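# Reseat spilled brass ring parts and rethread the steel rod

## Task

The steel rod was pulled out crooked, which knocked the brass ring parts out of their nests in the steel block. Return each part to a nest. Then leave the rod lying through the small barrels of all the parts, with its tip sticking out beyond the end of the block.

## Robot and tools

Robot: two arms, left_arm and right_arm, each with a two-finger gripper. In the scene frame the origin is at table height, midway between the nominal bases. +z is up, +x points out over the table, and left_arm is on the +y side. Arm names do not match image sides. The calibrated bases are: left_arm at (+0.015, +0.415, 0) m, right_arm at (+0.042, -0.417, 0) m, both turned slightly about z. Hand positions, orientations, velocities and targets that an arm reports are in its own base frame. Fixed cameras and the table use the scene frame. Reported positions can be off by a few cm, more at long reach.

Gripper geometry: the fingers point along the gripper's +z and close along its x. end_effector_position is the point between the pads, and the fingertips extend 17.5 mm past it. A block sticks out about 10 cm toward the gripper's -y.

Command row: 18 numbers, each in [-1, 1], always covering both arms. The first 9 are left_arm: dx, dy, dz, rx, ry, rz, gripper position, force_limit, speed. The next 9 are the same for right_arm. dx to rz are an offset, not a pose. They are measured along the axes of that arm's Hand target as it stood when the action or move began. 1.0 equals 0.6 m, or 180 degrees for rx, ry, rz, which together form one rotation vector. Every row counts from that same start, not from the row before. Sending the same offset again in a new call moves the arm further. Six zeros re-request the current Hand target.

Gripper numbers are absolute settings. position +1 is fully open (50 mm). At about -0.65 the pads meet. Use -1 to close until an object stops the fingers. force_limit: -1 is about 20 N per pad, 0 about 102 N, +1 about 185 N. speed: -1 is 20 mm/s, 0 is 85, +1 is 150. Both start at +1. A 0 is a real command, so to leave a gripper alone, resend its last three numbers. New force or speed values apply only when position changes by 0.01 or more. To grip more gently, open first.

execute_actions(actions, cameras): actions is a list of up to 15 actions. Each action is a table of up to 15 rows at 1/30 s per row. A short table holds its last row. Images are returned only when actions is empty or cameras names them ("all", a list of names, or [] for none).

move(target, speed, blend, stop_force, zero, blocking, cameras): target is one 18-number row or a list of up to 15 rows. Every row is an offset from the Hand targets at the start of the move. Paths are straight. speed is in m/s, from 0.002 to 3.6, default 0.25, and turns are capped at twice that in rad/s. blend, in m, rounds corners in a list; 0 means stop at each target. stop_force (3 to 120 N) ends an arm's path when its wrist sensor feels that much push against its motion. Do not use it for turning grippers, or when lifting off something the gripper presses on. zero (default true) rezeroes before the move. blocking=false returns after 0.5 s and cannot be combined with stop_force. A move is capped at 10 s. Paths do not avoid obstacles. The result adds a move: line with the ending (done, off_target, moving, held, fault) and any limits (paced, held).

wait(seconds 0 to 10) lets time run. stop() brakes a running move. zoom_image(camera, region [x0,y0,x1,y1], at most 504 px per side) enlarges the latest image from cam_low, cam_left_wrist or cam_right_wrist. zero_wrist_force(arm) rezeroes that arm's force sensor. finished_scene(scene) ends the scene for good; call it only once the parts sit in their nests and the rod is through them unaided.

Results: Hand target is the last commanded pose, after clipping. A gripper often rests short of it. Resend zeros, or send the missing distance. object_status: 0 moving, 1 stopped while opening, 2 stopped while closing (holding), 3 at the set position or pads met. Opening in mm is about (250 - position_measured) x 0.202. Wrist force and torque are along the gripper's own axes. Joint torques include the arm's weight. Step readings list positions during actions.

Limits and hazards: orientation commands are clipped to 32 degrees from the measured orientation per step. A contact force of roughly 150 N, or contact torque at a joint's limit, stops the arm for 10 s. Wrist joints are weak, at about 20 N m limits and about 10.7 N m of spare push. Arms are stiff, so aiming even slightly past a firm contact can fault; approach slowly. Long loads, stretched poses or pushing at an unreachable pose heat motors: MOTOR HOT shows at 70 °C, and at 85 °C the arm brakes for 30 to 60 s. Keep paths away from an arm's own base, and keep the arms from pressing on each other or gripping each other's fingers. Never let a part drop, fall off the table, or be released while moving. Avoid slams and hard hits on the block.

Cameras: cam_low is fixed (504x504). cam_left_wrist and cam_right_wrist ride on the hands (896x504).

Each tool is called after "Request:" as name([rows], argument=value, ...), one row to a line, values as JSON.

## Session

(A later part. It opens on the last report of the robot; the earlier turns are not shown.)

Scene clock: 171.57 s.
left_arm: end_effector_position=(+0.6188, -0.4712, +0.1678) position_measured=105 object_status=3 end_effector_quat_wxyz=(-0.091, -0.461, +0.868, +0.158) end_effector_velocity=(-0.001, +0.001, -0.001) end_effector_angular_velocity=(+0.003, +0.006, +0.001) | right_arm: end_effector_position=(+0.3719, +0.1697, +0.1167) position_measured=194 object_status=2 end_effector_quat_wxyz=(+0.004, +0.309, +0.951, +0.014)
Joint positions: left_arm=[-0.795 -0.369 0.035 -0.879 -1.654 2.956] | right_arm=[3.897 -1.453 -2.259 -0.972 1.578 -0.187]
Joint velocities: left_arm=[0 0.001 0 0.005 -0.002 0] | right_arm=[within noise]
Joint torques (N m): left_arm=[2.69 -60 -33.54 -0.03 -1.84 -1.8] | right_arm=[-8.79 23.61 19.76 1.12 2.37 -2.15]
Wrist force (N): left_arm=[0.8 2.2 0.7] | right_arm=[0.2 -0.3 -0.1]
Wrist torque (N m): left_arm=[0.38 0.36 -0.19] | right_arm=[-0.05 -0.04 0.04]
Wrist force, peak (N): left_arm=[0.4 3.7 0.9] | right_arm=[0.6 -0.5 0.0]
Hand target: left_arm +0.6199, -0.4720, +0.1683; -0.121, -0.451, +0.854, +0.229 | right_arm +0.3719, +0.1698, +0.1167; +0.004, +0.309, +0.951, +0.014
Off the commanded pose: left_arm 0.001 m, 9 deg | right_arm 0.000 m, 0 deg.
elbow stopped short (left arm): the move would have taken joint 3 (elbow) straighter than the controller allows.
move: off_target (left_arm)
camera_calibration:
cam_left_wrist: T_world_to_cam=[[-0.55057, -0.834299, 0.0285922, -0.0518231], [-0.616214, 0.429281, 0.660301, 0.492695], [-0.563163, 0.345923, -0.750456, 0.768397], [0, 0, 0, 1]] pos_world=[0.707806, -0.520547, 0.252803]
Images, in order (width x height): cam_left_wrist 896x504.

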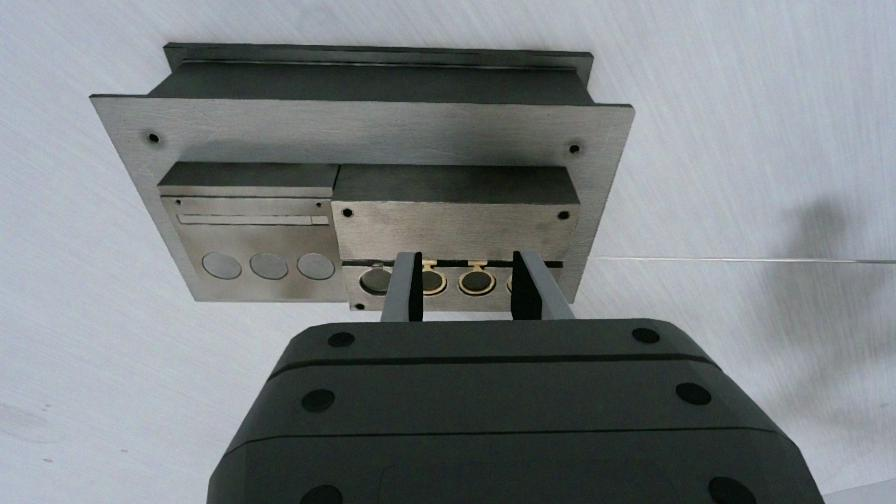

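Request:
move(target=[0.0583,0.0289,0.0167,0,0,0,0.32,-0.7,-1,0,0,0,0,0,0,-1,-0.7,-0.8], speed=0.1, cameras=["cam_left_wrist"])

Request:
zoom_image(camera="cam_left_wrist", region=[320, 180, 680, 300])

Scene clock: 173.40 s.
left_arm: end_effector_position=(+0.5824, -0.4888, +0.1678) position_measured=105 object_status=3 end_effector_quat_wxyz=(-0.106, -0.458, +0.862, +0.188) | right_arm: end_effector_position=(+0.3719, +0.1698, +0.1167) position_measured=194 object_status=2 end_effector_quat_wxyz=(+0.004, +0.309, +0.951, +0.014)
Joint positions: left_arm=[-0.836 -0.368 0.035 -0.817 -1.682 2.924] | right_arm=[3.897 -1.453 -2.259 -0.972 1.578 -0.187]
Joint torques (N m): left_arm=[5.82 -60.7 -32.31 -3.88 -0.42 1.66] | right_arm=[-0.23 2.77 29.84 2.51 2.39 -0.03]
Wrist force (N): left_arm=[0.7 2.0 0.9] | right_arm=[0.2 -0.4 -0.1]
Wrist torque (N m): left_arm=[0.34 0.34 -0.08] | right_arm=[-0.06 -0.04 0.03]
Wrist force, peak (N): left_arm=[1.8 2.1 0.9] | right_arm=[0.4 -0.6 0.1]
Hand target: left_arm +0.5836, -0.4896, +0.1683; -0.121, -0.451, +0.854, +0.229 | right_arm +0.3719, +0.1698, +0.1167; +0.004, +0.309, +0.951, +0.014
Off the commanded pose: left_arm 0.002 m, 5 deg | right_arm 0.000 m, 0 deg.
elbow stopped short (left arm): the move would have taken joint 3 (elbow) straighter than the controller allows.
move: off_target (left_arm)
camera_calibration:
cam_left_wrist: T_world_to_cam=[[-0.549682, -0.834956, 0.0264193, -0.0870441], [-0.57842, 0.403232, 0.709108, 0.434892], [-0.602727, 0.374503, -0.704605, 0.783296], [0, 0, 0, 1]] pos_world=[0.675818, -0.541387, 0.245828]
Images, in order (width x height): cam_left_wrist 896x504.

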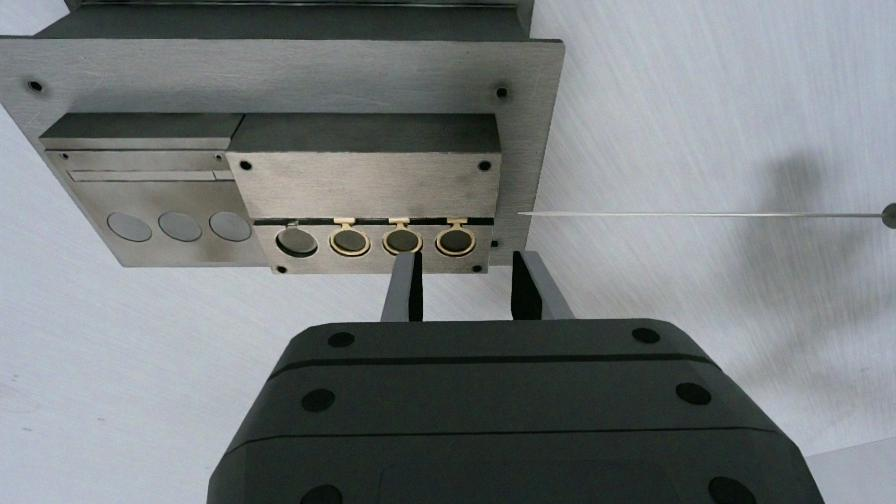

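Scaled by 1.400 from the camera's 896x504 image, which has a finer 1280x720 frame.

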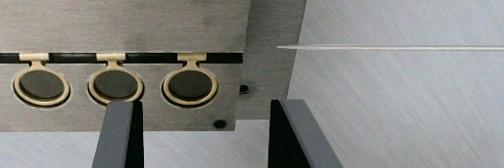

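Request:
zoom_image(camera="cam_left_wrist", region=[500, 190, 680, 240])

Request:
zoom_image(camera="cam_left_wrist", region=[716, 190, 896, 240])

Request:
zoom_image(camera="cam_left_wrist", region=[320, 200, 500, 250])

Scaled by 2.800 from the camera's 896x504 image, which has a finer 1280x720 frame.

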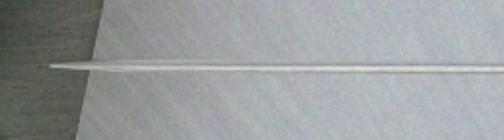

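Scaled by 2.800 from the camera's 896x504 image, which has a finer 1280x720 frame.

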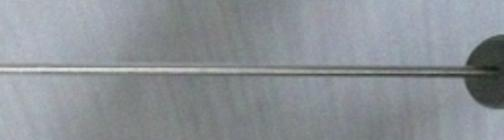

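Scaled by 2.800 from the camera's 896x504 image, which has a finer 1280x720 frame.

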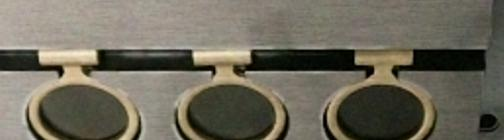

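Request:
move(target=[0,0.0604,0.0291,0.1667,0,0,0.32,-0.7,-1,0,0,0.004,-0.0067,0,0,-1,-0.7,-0.8], speed=0.1, cameras=["cam_left_wrist"])

Request:
zoom_image(camera="cam_left_wrist", region=[340, 170, 520, 220])

Request:
zoom_image(camera="cam_left_wrist", region=[520, 170, 700, 220])

Request:
zoom_image(camera="cam_left_wrist", region=[716, 170, 896, 220])

Scene clock: 178.53 s.
left_arm: end_effector_position=(+0.5504, -0.4670, +0.1713) position_measured=105 object_status=3 end_effector_quat_wxyz=(+0.000, -0.467, +0.884, +0.000) | right_arm: end_effector_position=(+0.3720, +0.1698, +0.1143) position_measured=194 object_status=2 end_effector_quat_wxyz=(+0.007, +0.309, +0.951, +0.024)
Joint positions: left_arm=[-0.89 -1.004 1.237 -1.804 -1.57 2.85] | right_arm=[3.895 -1.448 -2.277 -0.938 1.582 -0.189]
Joint torques (N m): left_arm=[6.98 -42.56 -30.24 -1.61 -1.08 1.86] | right_arm=[-8.82 27.8 24.45 2.02 1.8 -2.17]
Wrist force (N): left_arm=[0.4 2.7 0.8] | right_arm=[0.4 -0.4 0.1]
Wrist torque (N m): left_arm=[0.43 0.47 -0.32] | right_arm=[-0.05 -0.07 0.04]
Wrist force, peak (N): left_arm=[0.5 3.6 0.7] | right_arm=[0.7 -0.3 0.0]
Hand target: left_arm +0.5505, -0.4670, +0.1713; +0.000, -0.467, +0.884, +0.000 | right_arm +0.3720, +0.1698, +0.1143; +0.007, +0.309, +0.951, +0.024
Off the commanded pose: left_arm 0.000 m, 0 deg | right_arm 0.000 m, 0 deg.
move: done
camera_calibration:
cam_left_wrist: T_world_to_cam=[[-0.561204, -0.827486, 0.0177947, -0.0751976], [-0.772675, 0.531496, 0.347111, 0.633961], [-0.296687, 0.181051, -0.937655, 0.539493], [0, 0, 0, 1]] pos_world=[0.607705, -0.496848, 0.287141]
Images, in order (width x height): cam_left_wrist 896x504.

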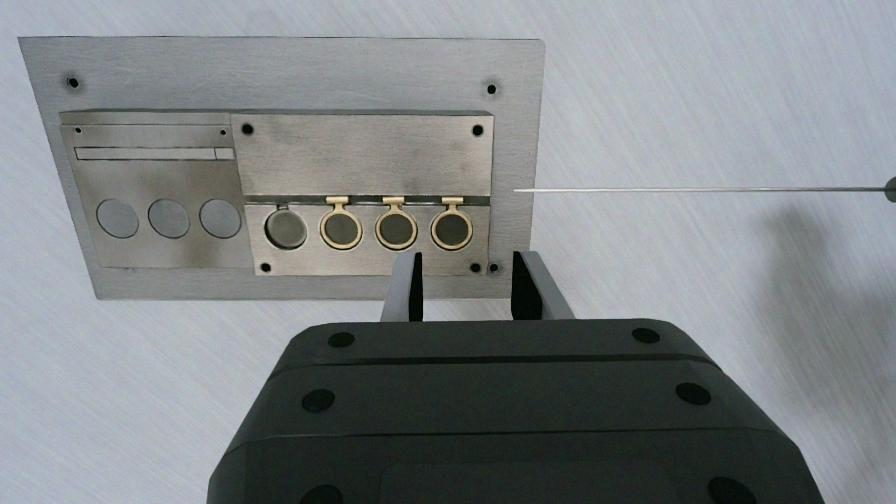

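Scaled by 2.800 from the camera's 896x504 image, which has a finer 1280x720 frame.

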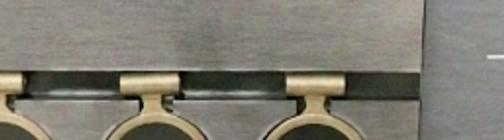

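Scaled by 2.800 from the camera's 896x504 image, which has a finer 1280x720 frame.

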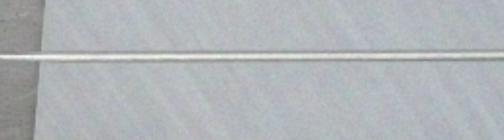

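Scaled by 2.800 from the camera's 896x504 image, which has a finer 1280x720 frame.

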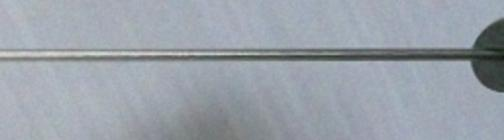

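Request:
move(target=[0,0,0,0,0,0,0.32,-0.7,-1,0.0117,0,0.005,0,0,0.0028,-1,-0.7,-0.8], speed=0.04, cameras=["cam_left_wrist"])

Request:
zoom_image(camera="cam_left_wrist", region=[400, 170, 580, 220])

Request:
zoom_image(camera="cam_left_wrist", region=[716, 170, 896, 220])

Request:
move(target=[0,-0.0668,0.0,-0.1667,0,0,0.32,-0.7,-1,0,0,0,0,0,0,-1,-0.7,-0.8], speed=0.1, cameras=["cam_left_wrist"])

Request:
zoom_image(camera="cam_left_wrist", region=[400, 200, 580, 250])

Request:
zoom_image(camera="cam_left_wrist", region=[716, 200, 896, 250])

Scene clock: 180.73 s.
left_arm: end_effector_position=(+0.5505, -0.4670, +0.1713) position_measured=105 object_status=3 end_effector_quat_wxyz=(+0.000, -0.467, +0.884, +0.000) | right_arm: end_effector_position=(+0.3663, +0.1741, +0.1112) position_measured=194 object_status=2 end_effector_quat_wxyz=(+0.007, +0.313, +0.949, +0.024) end_effector_velocity=(+0.000, -0.001, +0.001) end_effector_angular_velocity=(+0.001, -0.001, +0.003)
Joint positions: left_arm=[-0.889 -1.004 1.237 -1.804 -1.57 2.85] | right_arm=[3.914 -1.444 -2.29 -0.929 1.581 -0.162]
Joint velocities: left_arm=[within noise] | right_arm=[-0.002 0.002 0 -0.001 0 -0.005]
Joint torques (N m): left_arm=[6.8 -42.51 -28.38 -3.53 -1.07 1.79] | right_arm=[-8.68 24.93 30.62 3.67 -2.72 -1.79]
Wrist force (N): left_arm=[0.4 2.7 0.9] | right_arm=[0.2 0.0 0.1]
Wrist torque (N m): left_arm=[0.44 0.47 -0.32] | right_arm=[0.00 -0.05 -0.03]
Wrist force, peak (N): left_arm=[0.5 3.0 0.9] | right_arm=[0.8 -0.3 0.2]
Hand target: left_arm +0.5505, -0.4670, +0.1713; +0.000, -0.467, +0.884, +0.000 | right_arm +0.3664, +0.1741, +0.1113; +0.007, +0.313, +0.949, +0.024
Off the commanded pose: left_arm 0.000 m, 0 deg | right_arm 0.000 m, 0 deg.
move: done
camera_calibration:
cam_left_wrist: T_world_to_cam=[[-0.561204, -0.827486, 0.0177947, -0.0751976], [-0.772675, 0.531496, 0.347111, 0.633961], [-0.296687, 0.181051, -0.937655, 0.539493], [0, 0, 0, 1]] pos_world=[0.607705, -0.496848, 0.287141]
Images, in order (width x height): cam_left_wrist 896x504.

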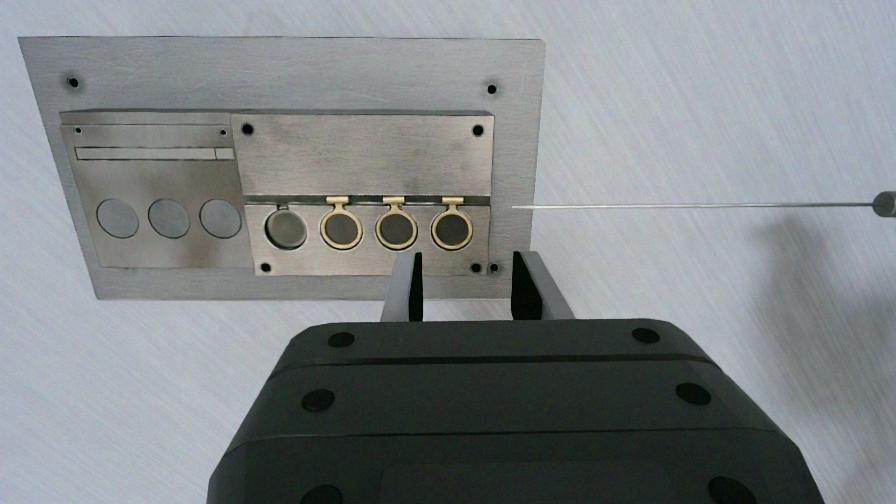

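Scaled by 2.800 from the camera's 896x504 image, which has a finer 1280x720 frame.

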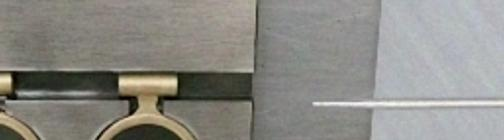

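Scaled by 2.800 from the camera's 896x504 image, which has a finer 1280x720 frame.

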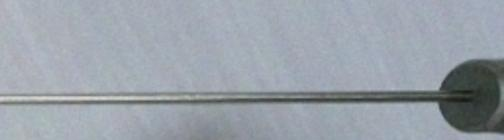

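Scene clock: 183.63 s.
left_arm: end_effector_position=(+0.5826, -0.4888, +0.1709) position_measured=105 object_status=3 end_effector_quat_wxyz=(-0.105, -0.458, +0.863, +0.185) | right_arm: end_effector_position=(+0.3664, +0.1741, +0.1113) position_measured=194 object_status=2 end_effector_quat_wxyz=(+0.007, +0.313, +0.949, +0.024)
Joint positions: left_arm=[-0.836 -0.372 0.035 -0.818 -1.682 2.923] | right_arm=[3.913 -1.444 -2.29 -0.929 1.581 -0.162]
Joint torques (N m): left_arm=[0.15 -59.12 -33.1 0.24 -0.8 0.85] | right_arm=[-9.4 2.2 31.33 1.02 0.01 -1.86]
Wrist force (N): left_arm=[0.6 1.9 0.8] | right_arm=[0.1 -0.4 0.2]
Wrist torque (N m): left_arm=[0.34 0.37 -0.15] | right_arm=[-0.06 -0.01 -0.04]
Wrist force, peak (N): left_arm=[0.5 3.5 0.8] | right_arm=[0.6 -0.6 0.1]
Hand target: left_arm +0.5836, -0.4896, +0.1713; -0.121, -0.451, +0.854, +0.229 | right_arm +0.3664, +0.1741, +0.1113; +0.007, +0.313, +0.949, +0.024
Off the commanded pose: left_arm 0.001 m, 5 deg | right_arm 0.000 m, 0 deg.
elbow stopped short (left arm): the move would have taken joint 3 (elbow) straighter than the controller allows.
move: off_target (left_arm)
camera_calibration:
cam_left_wrist: T_world_to_cam=[[-0.549687, -0.834927, 0.0272476, -0.0870778], [-0.580855, 0.40545, 0.705846, 0.435874], [-0.600377, 0.372167, -0.707841, 0.78369], [0, 0, 0, 1]] pos_world=[0.675823, -0.541092, 0.24944]
Images, in order (width x height): cam_left_wrist 896x504.

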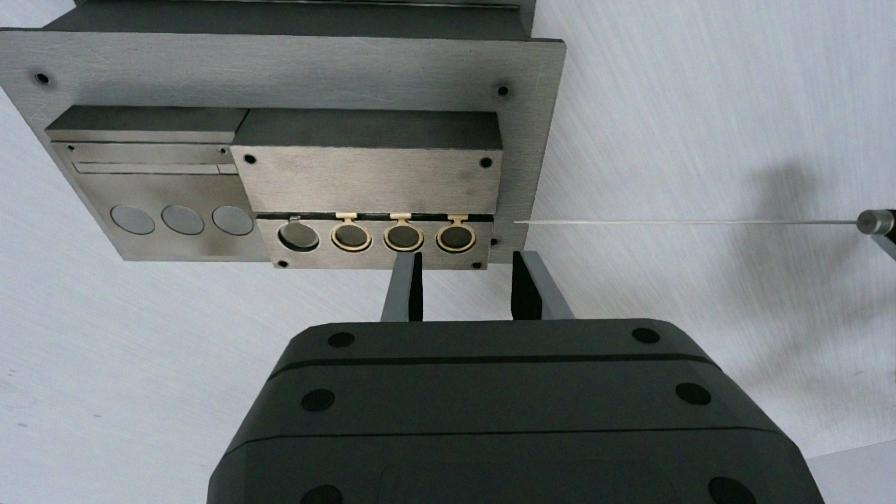

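Scaled by 2.800 from the camera's 896x504 image, which has a finer 1280x720 frame.

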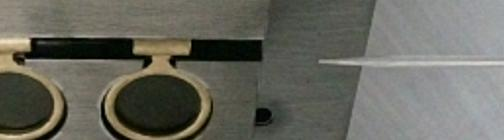

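Scaled by 2.800 from the camera's 896x504 image, which has a finer 1280x720 frame.

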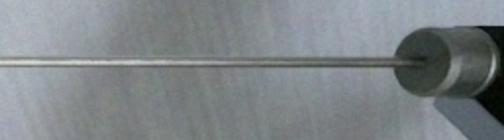

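Request:
zoom_image(camera="cam_left_wrist", region=[240, 190, 400, 240])

Request:
zoom_image(camera="cam_left_wrist", region=[380, 190, 540, 240])

Request:
zoom_image(camera="cam_left_wrist", region=[500, 190, 896, 250])

Scaled by 3.150 from the camera's 896x504 image, which has a finer 1280x720 frame.

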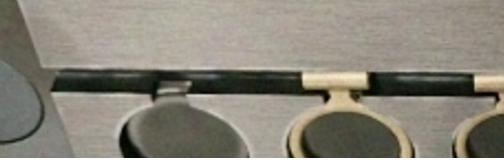

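Scaled by 3.150 from the camera's 896x504 image, which has a finer 1280x720 frame.

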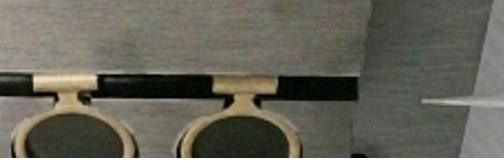

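Scaled by 1.273 from the camera's 896x504 image, which has a finer 1280x720 frame.

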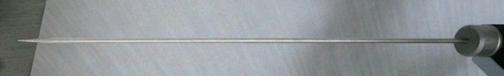

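Request:
move(target=[0,0.0604,0.0291,0.1667,0,0,0.32,-0.7,-1,0,0,0,0,0,0,-1,-0.7,-0.8], speed=0.1, cameras=["cam_left_wrist"])

Request:
zoom_image(camera="cam_left_wrist", region=[230, 180, 390, 230])

Request:
zoom_image(camera="cam_left_wrist", region=[380, 180, 540, 230])

Request:
zoom_image(camera="cam_left_wrist", region=[730, 180, 890, 230])

Scene clock: 188.87 s.
left_arm: end_effector_position=(+0.5504, -0.4670, +0.1743) position_measured=105 object_status=3 end_effector_quat_wxyz=(+0.000, -0.467, +0.884, +0.000) | right_arm: end_effector_position=(+0.3664, +0.1741, +0.1113) position_measured=194 object_status=2 end_effector_quat_wxyz=(+0.007, +0.313, +0.949, +0.024)
Joint positions: left_arm=[-0.89 -1.006 1.232 -1.797 -1.57 2.85] | right_arm=[3.913 -1.444 -2.29 -0.929 1.581 -0.162]
Joint torques (N m): left_arm=[7.27 -42.68 -30.41 -1.6 -1.08 1.72] | right_arm=[-11.65 2.47 29.94 1.02 2.1 -1.49]
Wrist force (N): left_arm=[0.4 2.5 0.8] | right_arm=[0.1 -0.4 0.0]
Wrist torque (N m): left_arm=[0.41 0.47 -0.32] | right_arm=[-0.07 -0.02 -0.05]
Wrist force, peak (N): left_arm=[0.3 3.5 0.7] | right_arm=[0.7 -0.5 -0.2]
Hand target: left_arm +0.5504, -0.4670, +0.1743; +0.000, -0.467, +0.884, +0.000 | right_arm +0.3664, +0.1741, +0.1113; +0.007, +0.313, +0.949, +0.024
Off the commanded pose: left_arm 0.000 m, 0 deg | right_arm 0.000 m, 0 deg.
move: done
camera_calibration:
cam_left_wrist: T_world_to_cam=[[-0.561204, -0.827486, 0.0177947, -0.0753071], [-0.772675, 0.531496, 0.347111, 0.632842], [-0.296687, 0.181051, -0.937655, 0.542276], [0, 0, 0, 1]] pos_world=[0.607605, -0.496848, 0.290141]
Images, in order (width x height): cam_left_wrist 896x504.

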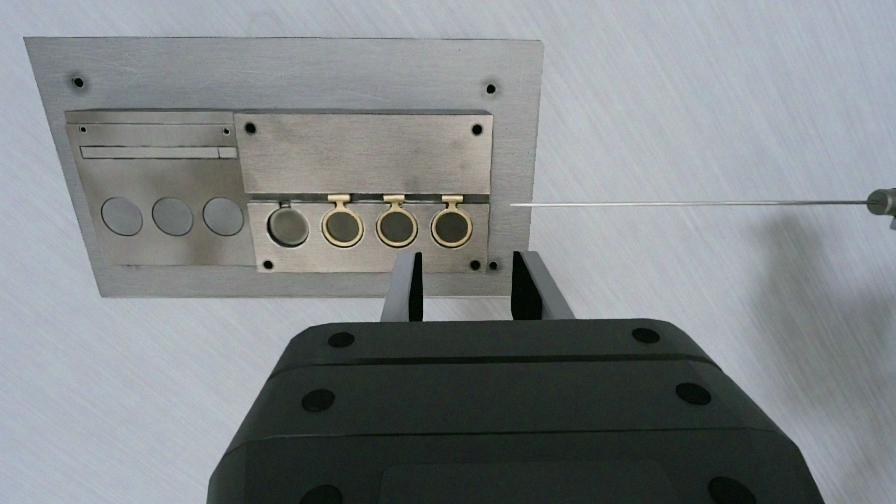

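Scaled by 3.150 from the camera's 896x504 image, which has a finer 1280x720 frame.

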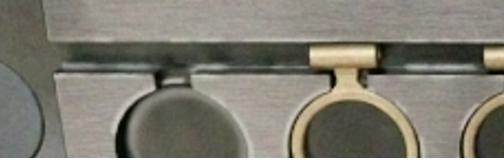

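Scaled by 3.150 from the camera's 896x504 image, which has a finer 1280x720 frame.

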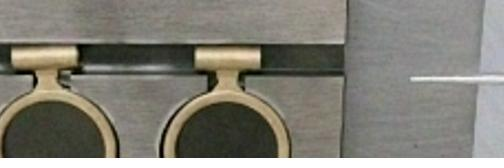

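Scaled by 3.150 from the camera's 896x504 image, which has a finer 1280x720 frame.

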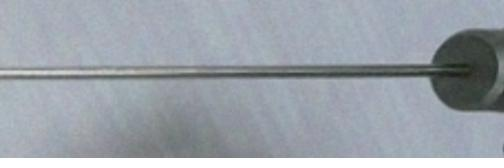

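Request:
move(target=[0,0,0.005,0,0,0,0.32,-0.7,-1,0,0,0.0009,0.0010,0,0.0045,-1,-0.7,-0.8], speed=0.04, cameras=["cam_left_wrist"])

Request:
zoom_image(camera="cam_left_wrist", region=[380, 180, 540, 230])

Request:
zoom_image(camera="cam_left_wrist", region=[730, 180, 890, 230])

Scene clock: 190.93 s.
left_arm: end_effector_position=(+0.5504, -0.4670, +0.1712) position_measured=105 object_status=3 end_effector_quat_wxyz=(+0.000, -0.467, +0.884, +0.000) | right_arm: end_effector_position=(+0.3664, +0.1741, +0.1107) position_measured=194 object_status=2 end_effector_quat_wxyz=(+0.006, +0.320, +0.947, +0.023)
Joint positions: left_arm=[-0.89 -1.004 1.237 -1.804 -1.57 2.85] | right_arm=[3.914 -1.446 -2.289 -0.931 1.58 -0.147]
Joint torques (N m): left_arm=[6.99 -45.06 -16.86 -5.14 -1.09 1.76] | right_arm=[10.45 5.09 30.84 1.36 -2.69 -0.43]
Wrist force (N): left_arm=[0.3 2.8 0.8] | right_arm=[0.3 -0.2 -0.1]
Wrist torque (N m): left_arm=[0.46 0.48 -0.32] | right_arm=[-0.03 -0.06 -0.04]
Wrist force, peak (N): left_arm=[0.4 2.9 1.0] | right_arm=[0.5 -0.5 0.2]
Hand target: left_arm +0.5504, -0.4670, +0.1713; +0.000, -0.467, +0.884, +0.000 | right_arm +0.3664, +0.1741, +0.1107; +0.006, +0.320, +0.947, +0.023
Off the commanded pose: left_arm 0.000 m, 0 deg | right_arm 0.000 m, 0 deg.
move: done
camera_calibration:
cam_left_wrist: T_world_to_cam=[[-0.561204, -0.827486, 0.0177959, -0.0751966], [-0.772664, 0.531489, 0.347144, 0.633976], [-0.296715, 0.181068, -0.937643, 0.539421], [0, 0, 0, 1]] pos_world=[0.607705, -0.496848, 0.287041]
Images, in order (width x height): cam_left_wrist 896x504.

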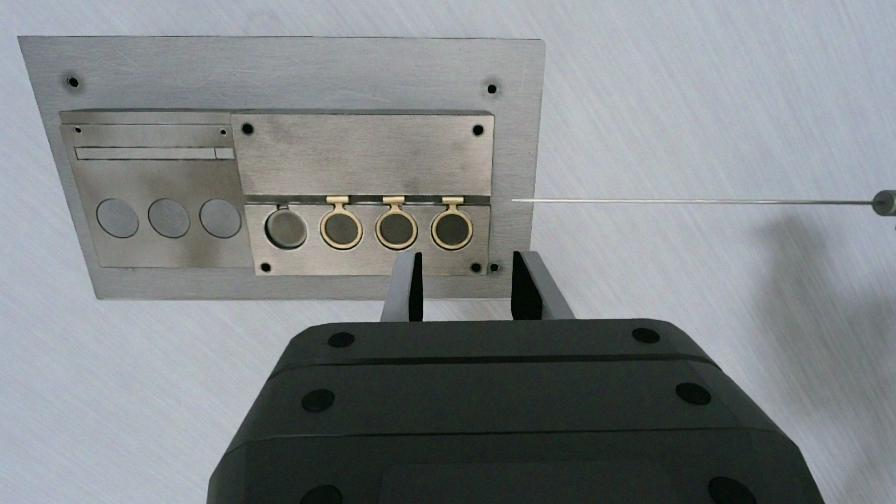

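Scaled by 3.150 from the camera's 896x504 image, which has a finer 1280x720 frame.

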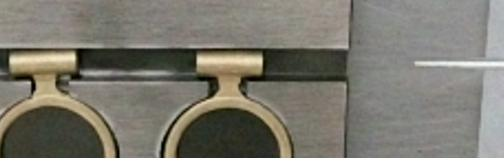

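Scaled by 3.150 from the camera's 896x504 image, which has a finer 1280x720 frame.

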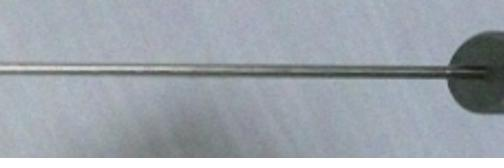

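Request:
move(target=[0,-0.0604,-0.005,-0.1667,0,0,0.32,-0.7,-1,0,0,0,0,0,0,-1,-0.7,-0.8], speed=0.1, cameras=["cam_left_wrist"])

Request:
zoom_image(camera="cam_left_wrist", region=[380, 190, 540, 240])

Request:
zoom_image(camera="cam_left_wrist", region=[240, 190, 400, 240])

Request:
zoom_image(camera="cam_left_wrist", region=[730, 190, 890, 240])

Scene clock: 194.27 s.
left_arm: end_effector_position=(+0.5794, -0.4866, +0.1739) position_measured=105 object_status=3 end_effector_quat_wxyz=(-0.107, -0.458, +0.862, +0.190) | right_arm: end_effector_position=(+0.3664, +0.1741, +0.1107) position_measured=194 object_status=2 end_effector_quat_wxyz=(+0.006, +0.320, +0.947, +0.023)
Joint positions: left_arm=[-0.837 -0.376 0.035 -0.804 -1.683 2.924] | right_arm=[3.914 -1.446 -2.289 -0.931 1.58 -0.147]
Joint torques (N m): left_arm=[1.18 -59.52 -32.84 0.58 -0.75 1.04] | right_arm=[9.99 28.87 15.92 5.33 -1.64 -2.08]
Wrist force (N): left_arm=[0.7 2.0 0.7] | right_arm=[0.1 -0.1 0.2]
Wrist torque (N m): left_arm=[0.35 0.35 -0.15] | right_arm=[-0.02 -0.03 -0.04]
Wrist force, peak (N): left_arm=[0.1 3.4 0.9] | right_arm=[0.6 -0.5 0.0]
Hand target: left_arm +0.5804, -0.4874, +0.1743; -0.121, -0.451, +0.854, +0.229 | right_arm +0.3664, +0.1741, +0.1107; +0.006, +0.320, +0.947, +0.023
Off the commanded pose: left_arm 0.001 m, 5 deg | right_arm 0.000 m, 0 deg.
elbow stopped short (left arm): the move would have taken joint 3 (elbow) straighter than the controller allows.
move: off_target (left_arm)
camera_calibration:
cam_left_wrist: T_world_to_cam=[[-0.550113, -0.834687, 0.025944, -0.0865329], [-0.575078, 0.401175, 0.712982, 0.424335], [-0.605525, 0.377301, -0.700702, 0.787228], [0, 0, 0, 1]] pos_world=[0.673109, -0.539482, 0.251314]
Images, in order (width x height): cam_left_wrist 896x504.

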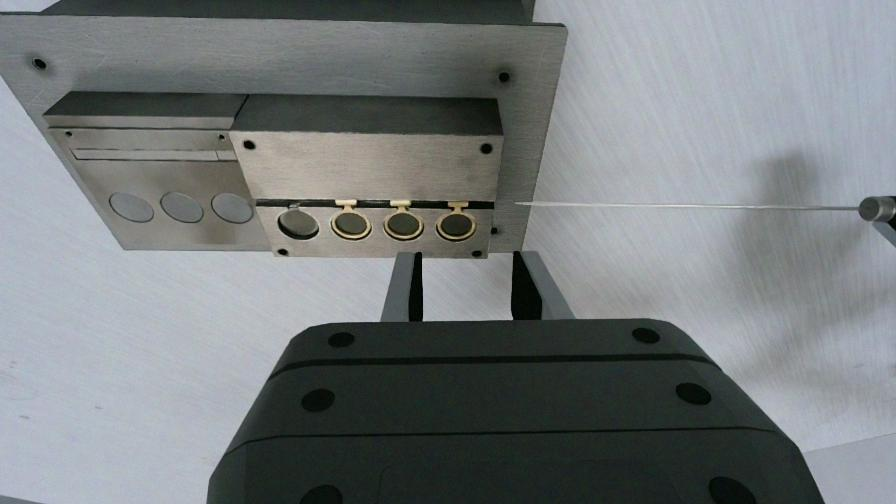

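Scaled by 3.150 from the camera's 896x504 image, which has a finer 1280x720 frame.

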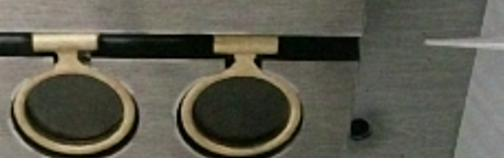

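Scaled by 3.150 from the camera's 896x504 image, which has a finer 1280x720 frame.

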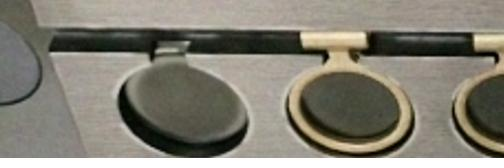

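Scaled by 3.150 from the camera's 896x504 image, which has a finer 1280x720 frame.

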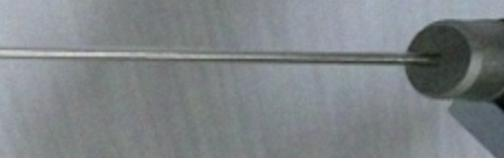

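Request:
move(target=[0,0,0,0,0,0,0.32,-0.7,-1,0,0.0267,0.0014,0,0,0,-1,-0.7,-0.8], speed=0.015, stop_force=3, cameras=["cam_left_wrist"])

Request:
zoom_image(camera="cam_left_wrist", region=[420, 180, 540, 230])

Scene clock: 197.00 s.
left_arm: end_effector_position=(+0.5793, -0.4866, +0.1738) position_measured=105 object_status=3 end_effector_quat_wxyz=(-0.107, -0.458, +0.862, +0.190) | right_arm: end_effector_position=(+0.3761, +0.1869, +0.1107) position_measured=194 object_status=2 end_effector_quat_wxyz=(+0.006, +0.320, +0.947, +0.023)
Joint positions: left_arm=[-0.837 -0.376 0.035 -0.804 -1.683 2.924] | right_arm=[3.92 -1.485 -2.256 -0.925 1.58 -0.141]
Joint torques (N m): left_arm=[-4.79 -59.54 -33.18 0.57 0.45 -1.82] | right_arm=[-4.11 32.97 15.99 2.43 -2.61 -1.32]
Wrist force (N): left_arm=[1.0 1.9 0.8] | right_arm=[0.1 -0.5 -0.1]
Wrist torque (N m): left_arm=[0.33 0.30 -0.15] | right_arm=[-0.08 -0.03 -0.04]
Wrist force, peak (N): left_arm=[0.7 2.2 0.8] | right_arm=[0.6 -0.4 0.2]
Hand target: left_arm +0.5804, -0.4874, +0.1743; -0.121, -0.451, +0.854, +0.229 | right_arm +0.3761, +0.1869, +0.1107; +0.006, +0.320, +0.947, +0.023
Off the commanded pose: left_arm 0.001 m, 5 deg | right_arm 0.000 m, 0 deg.
elbow stopped short (left arm): the move would have taken joint 3 (elbow) straighter than the controller allows.
move: off_target (left_arm)
camera_calibration:
cam_left_wrist: T_world_to_cam=[[-0.550114, -0.834695, 0.0256679, -0.0865473], [-0.574994, 0.400888, 0.713211, 0.424178], [-0.605603, 0.377589, -0.700479, 0.787347], [0, 0, 0, 1]] pos_world=[0.673109, -0.539582, 0.251213]
Images, in order (width x height): cam_left_wrist 896x504.

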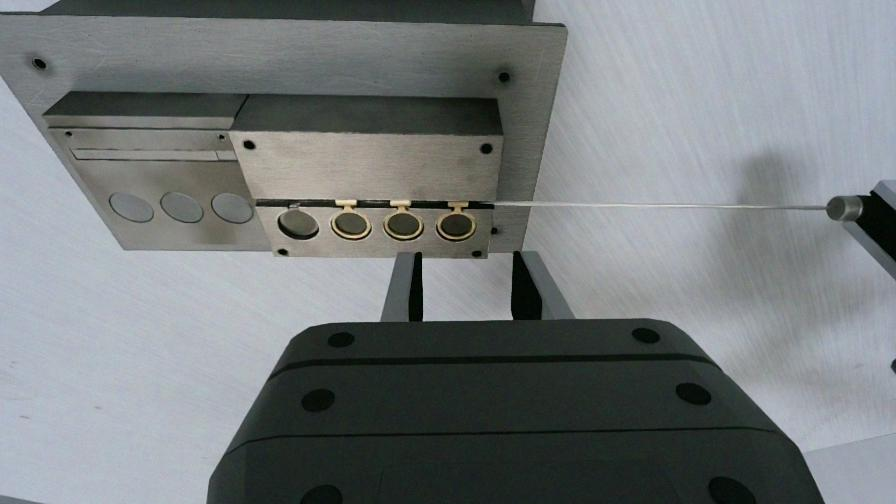

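Scaled by 4.200 from the camera's 896x504 image, which has a finer 1280x720 frame.

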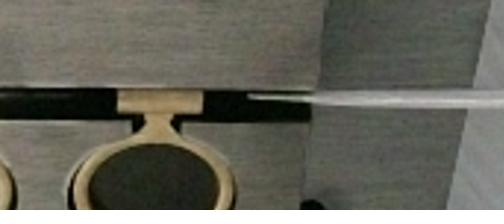

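Request:
move(target=[0,0.0604,0.0291,0.1667,0,0,0.32,-0.7,-1,0,0,0,0,0,0,-1,-0.7,-0.8], speed=0.12, cameras=["cam_left_wrist"])

Request:
zoom_image(camera="cam_left_wrist", region=[420, 170, 540, 220])

Scene clock: 199.67 s.
left_arm: end_effector_position=(+0.5472, -0.4648, +0.1773) position_measured=105 object_status=3 end_effector_quat_wxyz=(+0.000, -0.467, +0.884, +0.000) | right_arm: end_effector_position=(+0.3761, +0.1869, +0.1107) position_measured=194 object_status=2 end_effector_quat_wxyz=(+0.006, +0.320, +0.947, +0.023)
Joint positions: left_arm=[-0.891 -1.017 1.242 -1.795 -1.57 2.849] | right_arm=[3.92 -1.485 -2.256 -0.925 1.58 -0.141]
Joint torques (N m): left_arm=[6.38 -43.66 -27.47 -2.16 -1.06 1.81] | right_arm=[-7.89 31.71 15.66 1.21 -1.76 -1.63]
Wrist force (N): left_arm=[0.4 2.8 0.8] | right_arm=[0.2 -0.4 0.0]
Wrist torque (N m): left_arm=[0.46 0.48 -0.32] | right_arm=[-0.06 -0.04 -0.04]
Wrist force, peak (N): left_arm=[0.4 3.5 0.9] | right_arm=[0.7 -0.5 0.1]
Hand target: left_arm +0.5472, -0.4648, +0.1773; +0.000, -0.467, +0.884, +0.000 | right_arm +0.3761, +0.1869, +0.1107; +0.006, +0.320, +0.947, +0.023
Off the commanded pose: left_arm 0.000 m, 0 deg | right_arm 0.000 m, 0 deg.
move: done
camera_calibration:
cam_left_wrist: T_world_to_cam=[[-0.561204, -0.827486, 0.0177959, -0.0754194], [-0.772664, 0.531489, 0.347144, 0.628193], [-0.296715, 0.181068, -0.937643, 0.543781], [0, 0, 0, 1]] pos_world=[0.604405, -0.494748, 0.293141]
Images, in order (width x height): cam_left_wrist 896x504.

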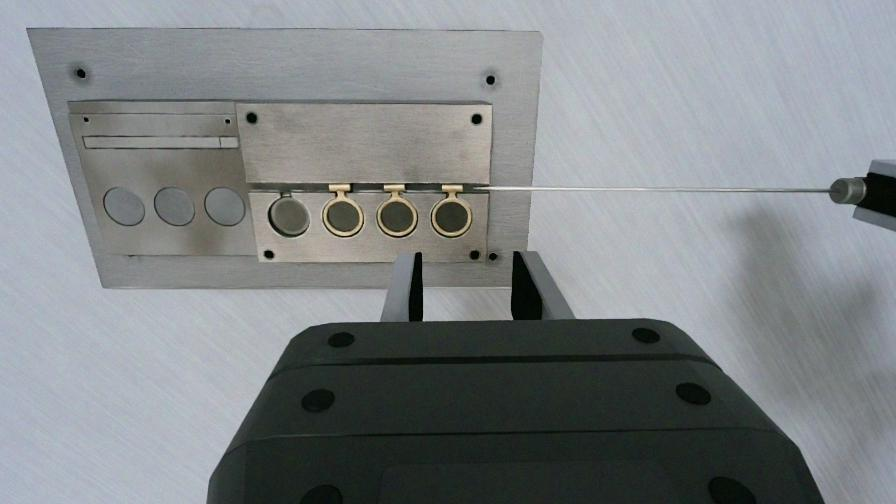

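Scaled by 4.200 from the camera's 896x504 image, which has a finer 1280x720 frame.

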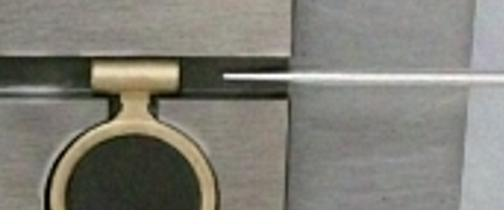

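Request:
move(target=[0,0,0,0,0,0,0.32,-0.7,-1,0,0.0167,0.0009,0,0,0,-1,-0.7,-0.8], speed=0.01, stop_force=3, cameras=["cam_left_wrist"])

Request:
zoom_image(camera="cam_left_wrist", region=[420, 170, 540, 220])

Scene clock: 201.97 s.
left_arm: end_effector_position=(+0.5472, -0.4648, +0.1773) position_measured=105 object_status=3 end_effector_quat_wxyz=(+0.000, -0.467, +0.884, +0.000) | right_arm: end_effector_position=(+0.3822, +0.1949, +0.1106) position_measured=194 object_status=2 end_effector_quat_wxyz=(+0.006, +0.320, +0.947, +0.023)
Joint positions: left_arm=[-0.891 -1.017 1.242 -1.796 -1.57 2.849] | right_arm=[3.923 -1.508 -2.235 -0.923 1.58 -0.138]
Joint torques (N m): left_arm=[6.95 -41.97 -14.07 -4.65 -1.01 1.74] | right_arm=[1.37 32.51 15.53 4.03 -2.52 -0.04]
Wrist force (N): left_arm=[0.4 2.4 0.9] | right_arm=[0.2 -0.2 0.3]
Wrist torque (N m): left_arm=[0.40 0.46 -0.32] | right_arm=[-0.03 -0.03 -0.05]
Wrist force, peak (N): left_arm=[0.4 2.9 0.9] | right_arm=[0.4 -0.7 -0.3]
Hand target: left_arm +0.5472, -0.4648, +0.1773; +0.000, -0.467, +0.884, +0.000 | right_arm +0.3822, +0.1949, +0.1106; +0.006, +0.320, +0.947, +0.023
Off the commanded pose: left_arm 0.000 m, 0 deg | right_arm 0.000 m, 0 deg.
move: done
camera_calibration:
cam_left_wrist: T_world_to_cam=[[-0.561204, -0.827486, 0.0177959, -0.0752806], [-0.772664, 0.531489, 0.347144, 0.628217], [-0.296715, 0.181068, -0.937643, 0.543793], [0, 0, 0, 1]] pos_world=[0.604505, -0.494648, 0.293141]
Images, in order (width x height): cam_left_wrist 896x504.

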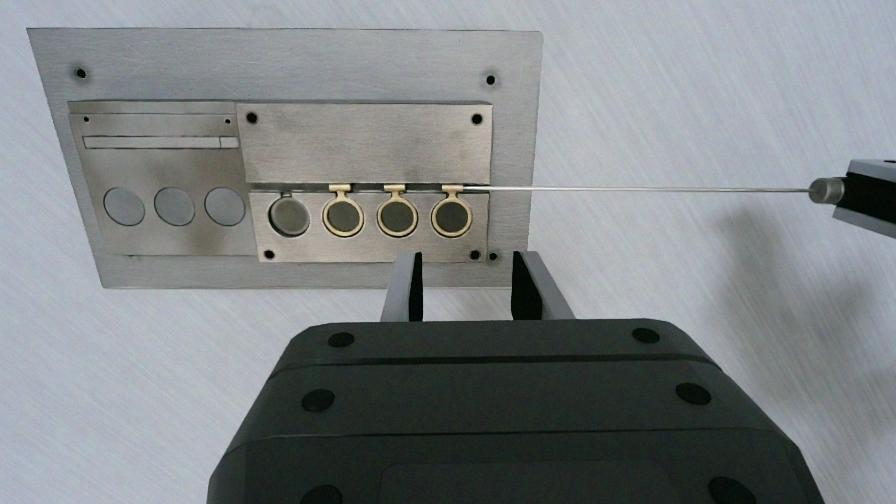

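Scaled by 4.200 from the camera's 896x504 image, which has a finer 1280x720 frame.

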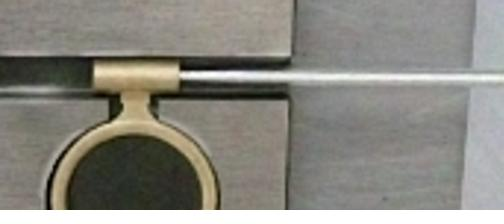

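Request:
move(target=[0,0,0,0,0,0,0.32,-0.7,-1,0,0.0233,0.0012,0,0,0,-1,-0.7,-0.8], speed=0.012, stop_force=3, cameras=["cam_left_wrist"])

Request:
zoom_image(camera="cam_left_wrist", region=[360, 160, 540, 210])

Scene clock: 204.47 s.
left_arm: end_effector_position=(+0.5472, -0.4648, +0.1773) position_measured=105 object_status=3 end_effector_quat_wxyz=(+0.000, -0.467, +0.884, +0.000) | right_arm: end_effector_position=(+0.3907, +0.2060, +0.1105) position_measured=194 object_status=2 end_effector_quat_wxyz=(+0.006, +0.320, +0.947, +0.023)
Joint positions: left_arm=[-0.891 -1.017 1.242 -1.796 -1.57 2.849] | right_arm=[3.928 -1.541 -2.204 -0.921 1.579 -0.133]
Joint torques (N m): left_arm=[7.06 -42.06 -13.63 -4.64 -1.01 1.66] | right_arm=[-1.01 33.98 16.17 4.27 -2.5 -0.52]
Wrist force (N): left_arm=[0.5 2.5 0.8] | right_arm=[0.0 -0.1 -0.1]
Wrist torque (N m): left_arm=[0.42 0.45 -0.32] | right_arm=[-0.04 0.00 -0.04]
Wrist force, peak (N): left_arm=[0.3 2.9 0.8] | right_arm=[0.4 -0.6 -0.2]
Hand target: left_arm +0.5472, -0.4648, +0.1773; +0.000, -0.467, +0.884, +0.000 | right_arm +0.3907, +0.2060, +0.1105; +0.006, +0.320, +0.947, +0.023
Off the commanded pose: left_arm 0.000 m, 0 deg | right_arm 0.000 m, 0 deg.
move: done
camera_calibration:
cam_left_wrist: T_world_to_cam=[[-0.561204, -0.827486, 0.0177959, -0.0752806], [-0.772664, 0.531489, 0.347144, 0.628217], [-0.296715, 0.181068, -0.937643, 0.543793], [0, 0, 0, 1]] pos_world=[0.604505, -0.494648, 0.293141]
Images, in order (width x height): cam_left_wrist 896x504.

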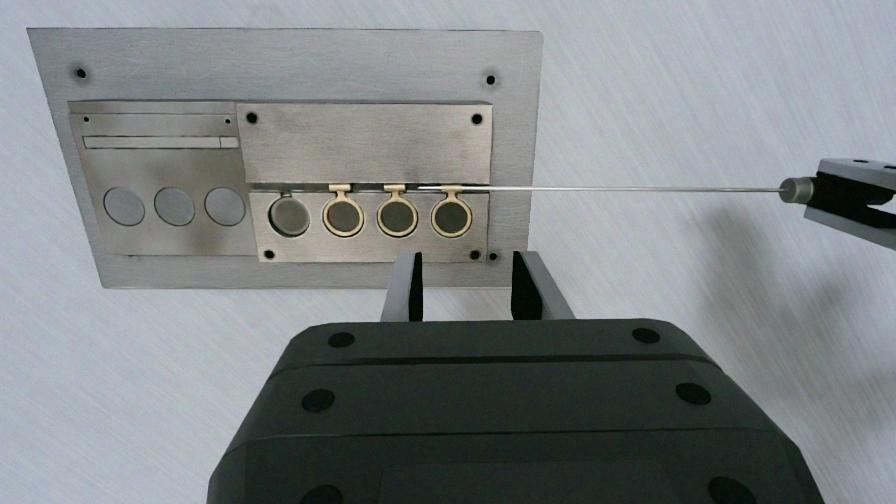

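Scaled by 2.800 from the camera's 896x504 image, which has a finer 1280x720 frame.

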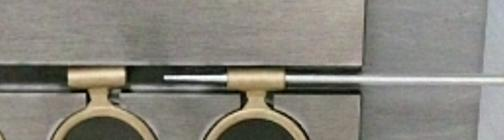

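Request:
move(target=[0,0,0,0,0,0,0.32,-0.7,-1,0,0.0367,0.0019,0,0,0,-1,-0.7,-0.8], speed=0.015, stop_force=3.5, cameras=["cam_left_wrist"])

Request:
zoom_image(camera="cam_left_wrist", region=[320, 160, 500, 210])

Scene clock: 207.43 s.
left_arm: end_effector_position=(+0.5472, -0.4648, +0.1773) position_measured=105 object_status=3 end_effector_quat_wxyz=(+0.000, -0.467, +0.884, +0.000) | right_arm: end_effector_position=(+0.4040, +0.2235, +0.1104) position_measured=194 object_status=2 end_effector_quat_wxyz=(+0.006, +0.320, +0.947, +0.023)
Joint positions: left_arm=[-0.891 -1.017 1.242 -1.796 -1.57 2.849] | right_arm=[3.935 -1.59 -2.155 -0.92 1.579 -0.126]
Joint torques (N m): left_arm=[6.74 -42.03 -13.34 -4.69 -0.97 1.61] | right_arm=[-1.64 36.7 16.38 0.81 -2.54 -0.78]
Wrist force (N): left_arm=[0.4 2.6 0.7] | right_arm=[0.3 -0.3 0.0]
Wrist torque (N m): left_arm=[0.42 0.47 -0.32] | right_arm=[-0.11 -0.07 -0.02]
Wrist force, peak (N): left_arm=[0.4 2.9 0.9] | right_arm=[0.3 -0.5 -0.5]
Hand target: left_arm +0.5472, -0.4648, +0.1773; +0.000, -0.467, +0.884, +0.000 | right_arm +0.4040, +0.2235, +0.1104; +0.006, +0.320, +0.947, +0.023
Off the commanded pose: left_arm 0.000 m, 0 deg | right_arm 0.000 m, 0 deg.
move: done
camera_calibration:
cam_left_wrist: T_world_to_cam=[[-0.561204, -0.827486, 0.0177959, -0.0752806], [-0.772664, 0.531489, 0.347144, 0.628217], [-0.296715, 0.181068, -0.937643, 0.543793], [0, 0, 0, 1]] pos_world=[0.604505, -0.494648, 0.293141]
Images, in order (width x height): cam_left_wrist 896x504.

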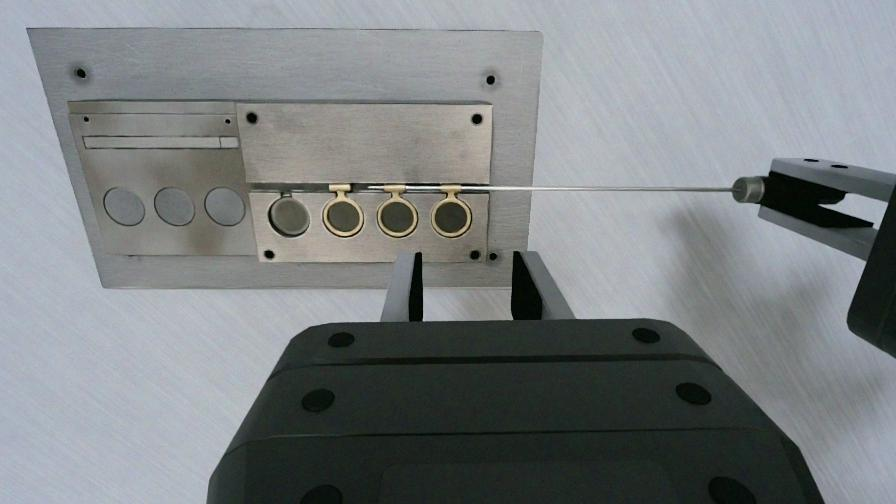

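Scaled by 2.800 from the camera's 896x504 image, which has a finer 1280x720 frame.

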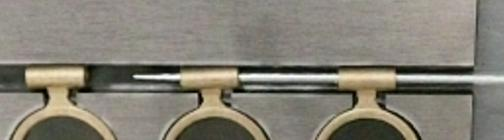

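Request:
move(target=[-0.0667,0,0,0,0,0,0.32,-0.7,-1,0,0.0333,0.0018,0,0,0,-1,-0.7,-0.8], speed=0.015, stop_force=3.5, cameras=["cam_left_wrist"])

Request:
zoom_image(camera="cam_left_wrist", region=[380, 160, 560, 210])

Scene clock: 211.43 s.
left_arm: end_effector_position=(+0.5698, -0.4317, +0.1773) position_measured=105 object_status=3 end_effector_quat_wxyz=(+0.000, -0.467, +0.884, +0.000) | right_arm: end_effector_position=(+0.4161, +0.2395, +0.1103) position_measured=194 object_status=2 end_effector_quat_wxyz=(+0.006, +0.320, +0.947, +0.023)
Joint positions: left_arm=[-0.836 -1.025 1.254 -1.8 -1.57 2.904] | right_arm=[3.941 -1.634 -2.11 -0.922 1.579 -0.121]
Joint torques (N m): left_arm=[-6.08 -60 -19.45 -5.58 0.39 -1.81] | right_arm=[4.26 38.32 15.56 1.4 -2.59 1.08]
Wrist force (N): left_arm=[0.5 2.5 1.0] | right_arm=[0.2 0.2 -0.4]
Wrist torque (N m): left_arm=[0.41 0.45 -0.38] | right_arm=[-0.09 -0.04 -0.03]
Wrist force, peak (N): left_arm=[0.4 3.0 0.8] | right_arm=[0.5 -0.5 -0.7]
Hand target: left_arm +0.5698, -0.4317, +0.1773; +0.000, -0.467, +0.884, +0.000 | right_arm +0.4162, +0.2394, +0.1103; +0.006, +0.320, +0.947, +0.023
Off the commanded pose: left_arm 0.000 m, 0 deg | right_arm 0.000 m, 0 deg.
move: done
camera_calibration:
cam_left_wrist: T_world_to_cam=[[-0.561204, -0.827486, 0.0177959, -0.0352637], [-0.772664, 0.531489, 0.347144, 0.62801], [-0.296715, 0.181068, -0.937643, 0.544476], [0, 0, 0, 1]] pos_world=[0.627005, -0.461548, 0.293141]
Images, in order (width x height): cam_left_wrist 896x504.

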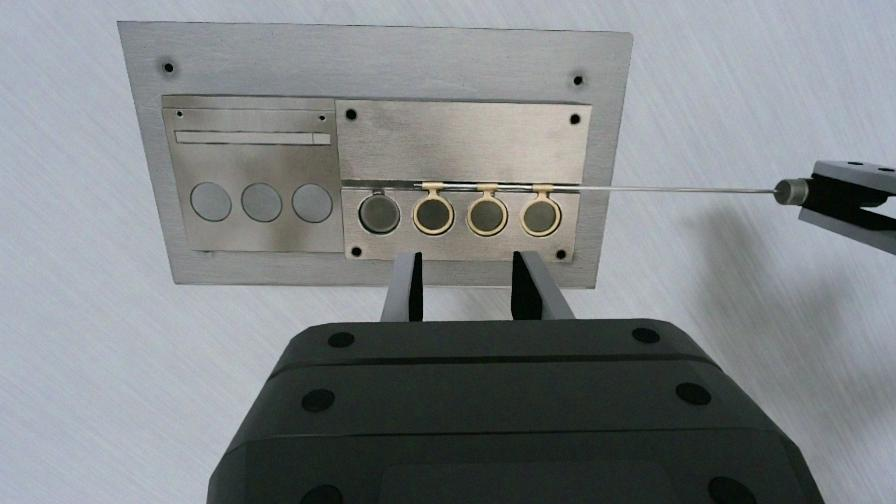

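Scaled by 2.800 from the camera's 896x504 image, which has a finer 1280x720 frame.

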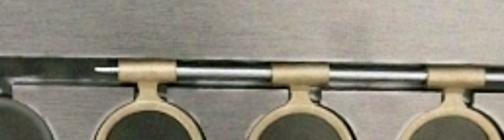

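Request:
move(target=[-0.0833,0,0,0,0,0,0.32,-0.7,-1,0,0.05,0.0026,0,0,0,-1,-0.7,-0.8], speed=0.015, stop_force=4, cameras=["cam_left_wrist"])

Request:
zoom_image(camera="cam_left_wrist", region=[380, 140, 740, 240])

Scene clock: 216.30 s.
left_arm: end_effector_position=(+0.5979, -0.3904, +0.1773) position_measured=105 object_status=3 end_effector_quat_wxyz=(+0.000, -0.467, +0.884, +0.000) | right_arm: end_effector_position=(+0.4343, +0.2633, +0.1102) position_measured=194 object_status=2 end_effector_quat_wxyz=(+0.006, +0.320, +0.947, +0.023)
Joint positions: left_arm=[-0.766 -1.026 1.257 -1.801 -1.57 2.973] | right_arm=[3.948 -1.699 -2.038 -0.929 1.579 -0.113]
Joint torques (N m): left_arm=[-6.39 -41.41 -34.09 -1.21 0.27 -1.79] | right_arm=[3.63 42.49 14.24 2.87 -2.63 0.44]
Wrist force (N): left_arm=[0.4 2.6 0.8] | right_arm=[0.5 0.1 -1.1]
Wrist torque (N m): left_arm=[0.43 0.45 -0.39] | right_arm=[-0.21 -0.08 -0.04]
Wrist force, peak (N): left_arm=[0.4 2.9 0.9] | right_arm=[0.5 -0.8 -1.4]
Hand target: left_arm +0.5979, -0.3904, +0.1773; +0.000, -0.467, +0.884, +0.000 | right_arm +0.4344, +0.2633, +0.1102; +0.006, +0.320, +0.947, +0.023
Off the commanded pose: left_arm 0.000 m, 0 deg | right_arm 0.000 m, 0 deg.
move: done
camera_calibration:
cam_left_wrist: T_world_to_cam=[[-0.561204, -0.827486, 0.0177959, 0.0146547], [-0.772664, 0.531489, 0.347144, 0.627901], [-0.296715, 0.181068, -0.937643, 0.545383], [0, 0, 0, 1]] pos_world=[0.655205, -0.420348, 0.293141]
Images, in order (width x height): cam_left_wrist 896x504.

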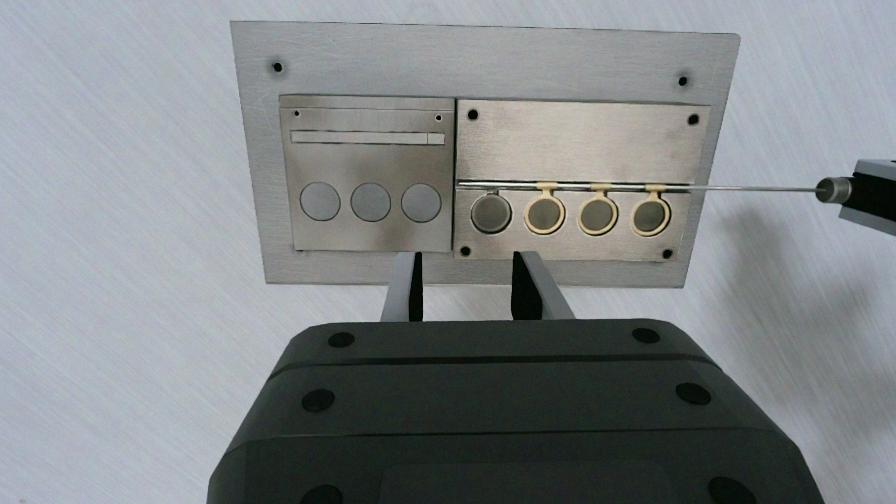

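Scaled by 1.400 from the camera's 896x504 image, which has a finer 1280x720 frame.

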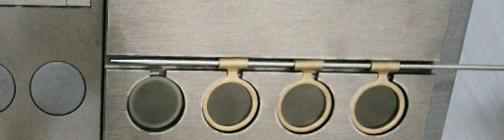

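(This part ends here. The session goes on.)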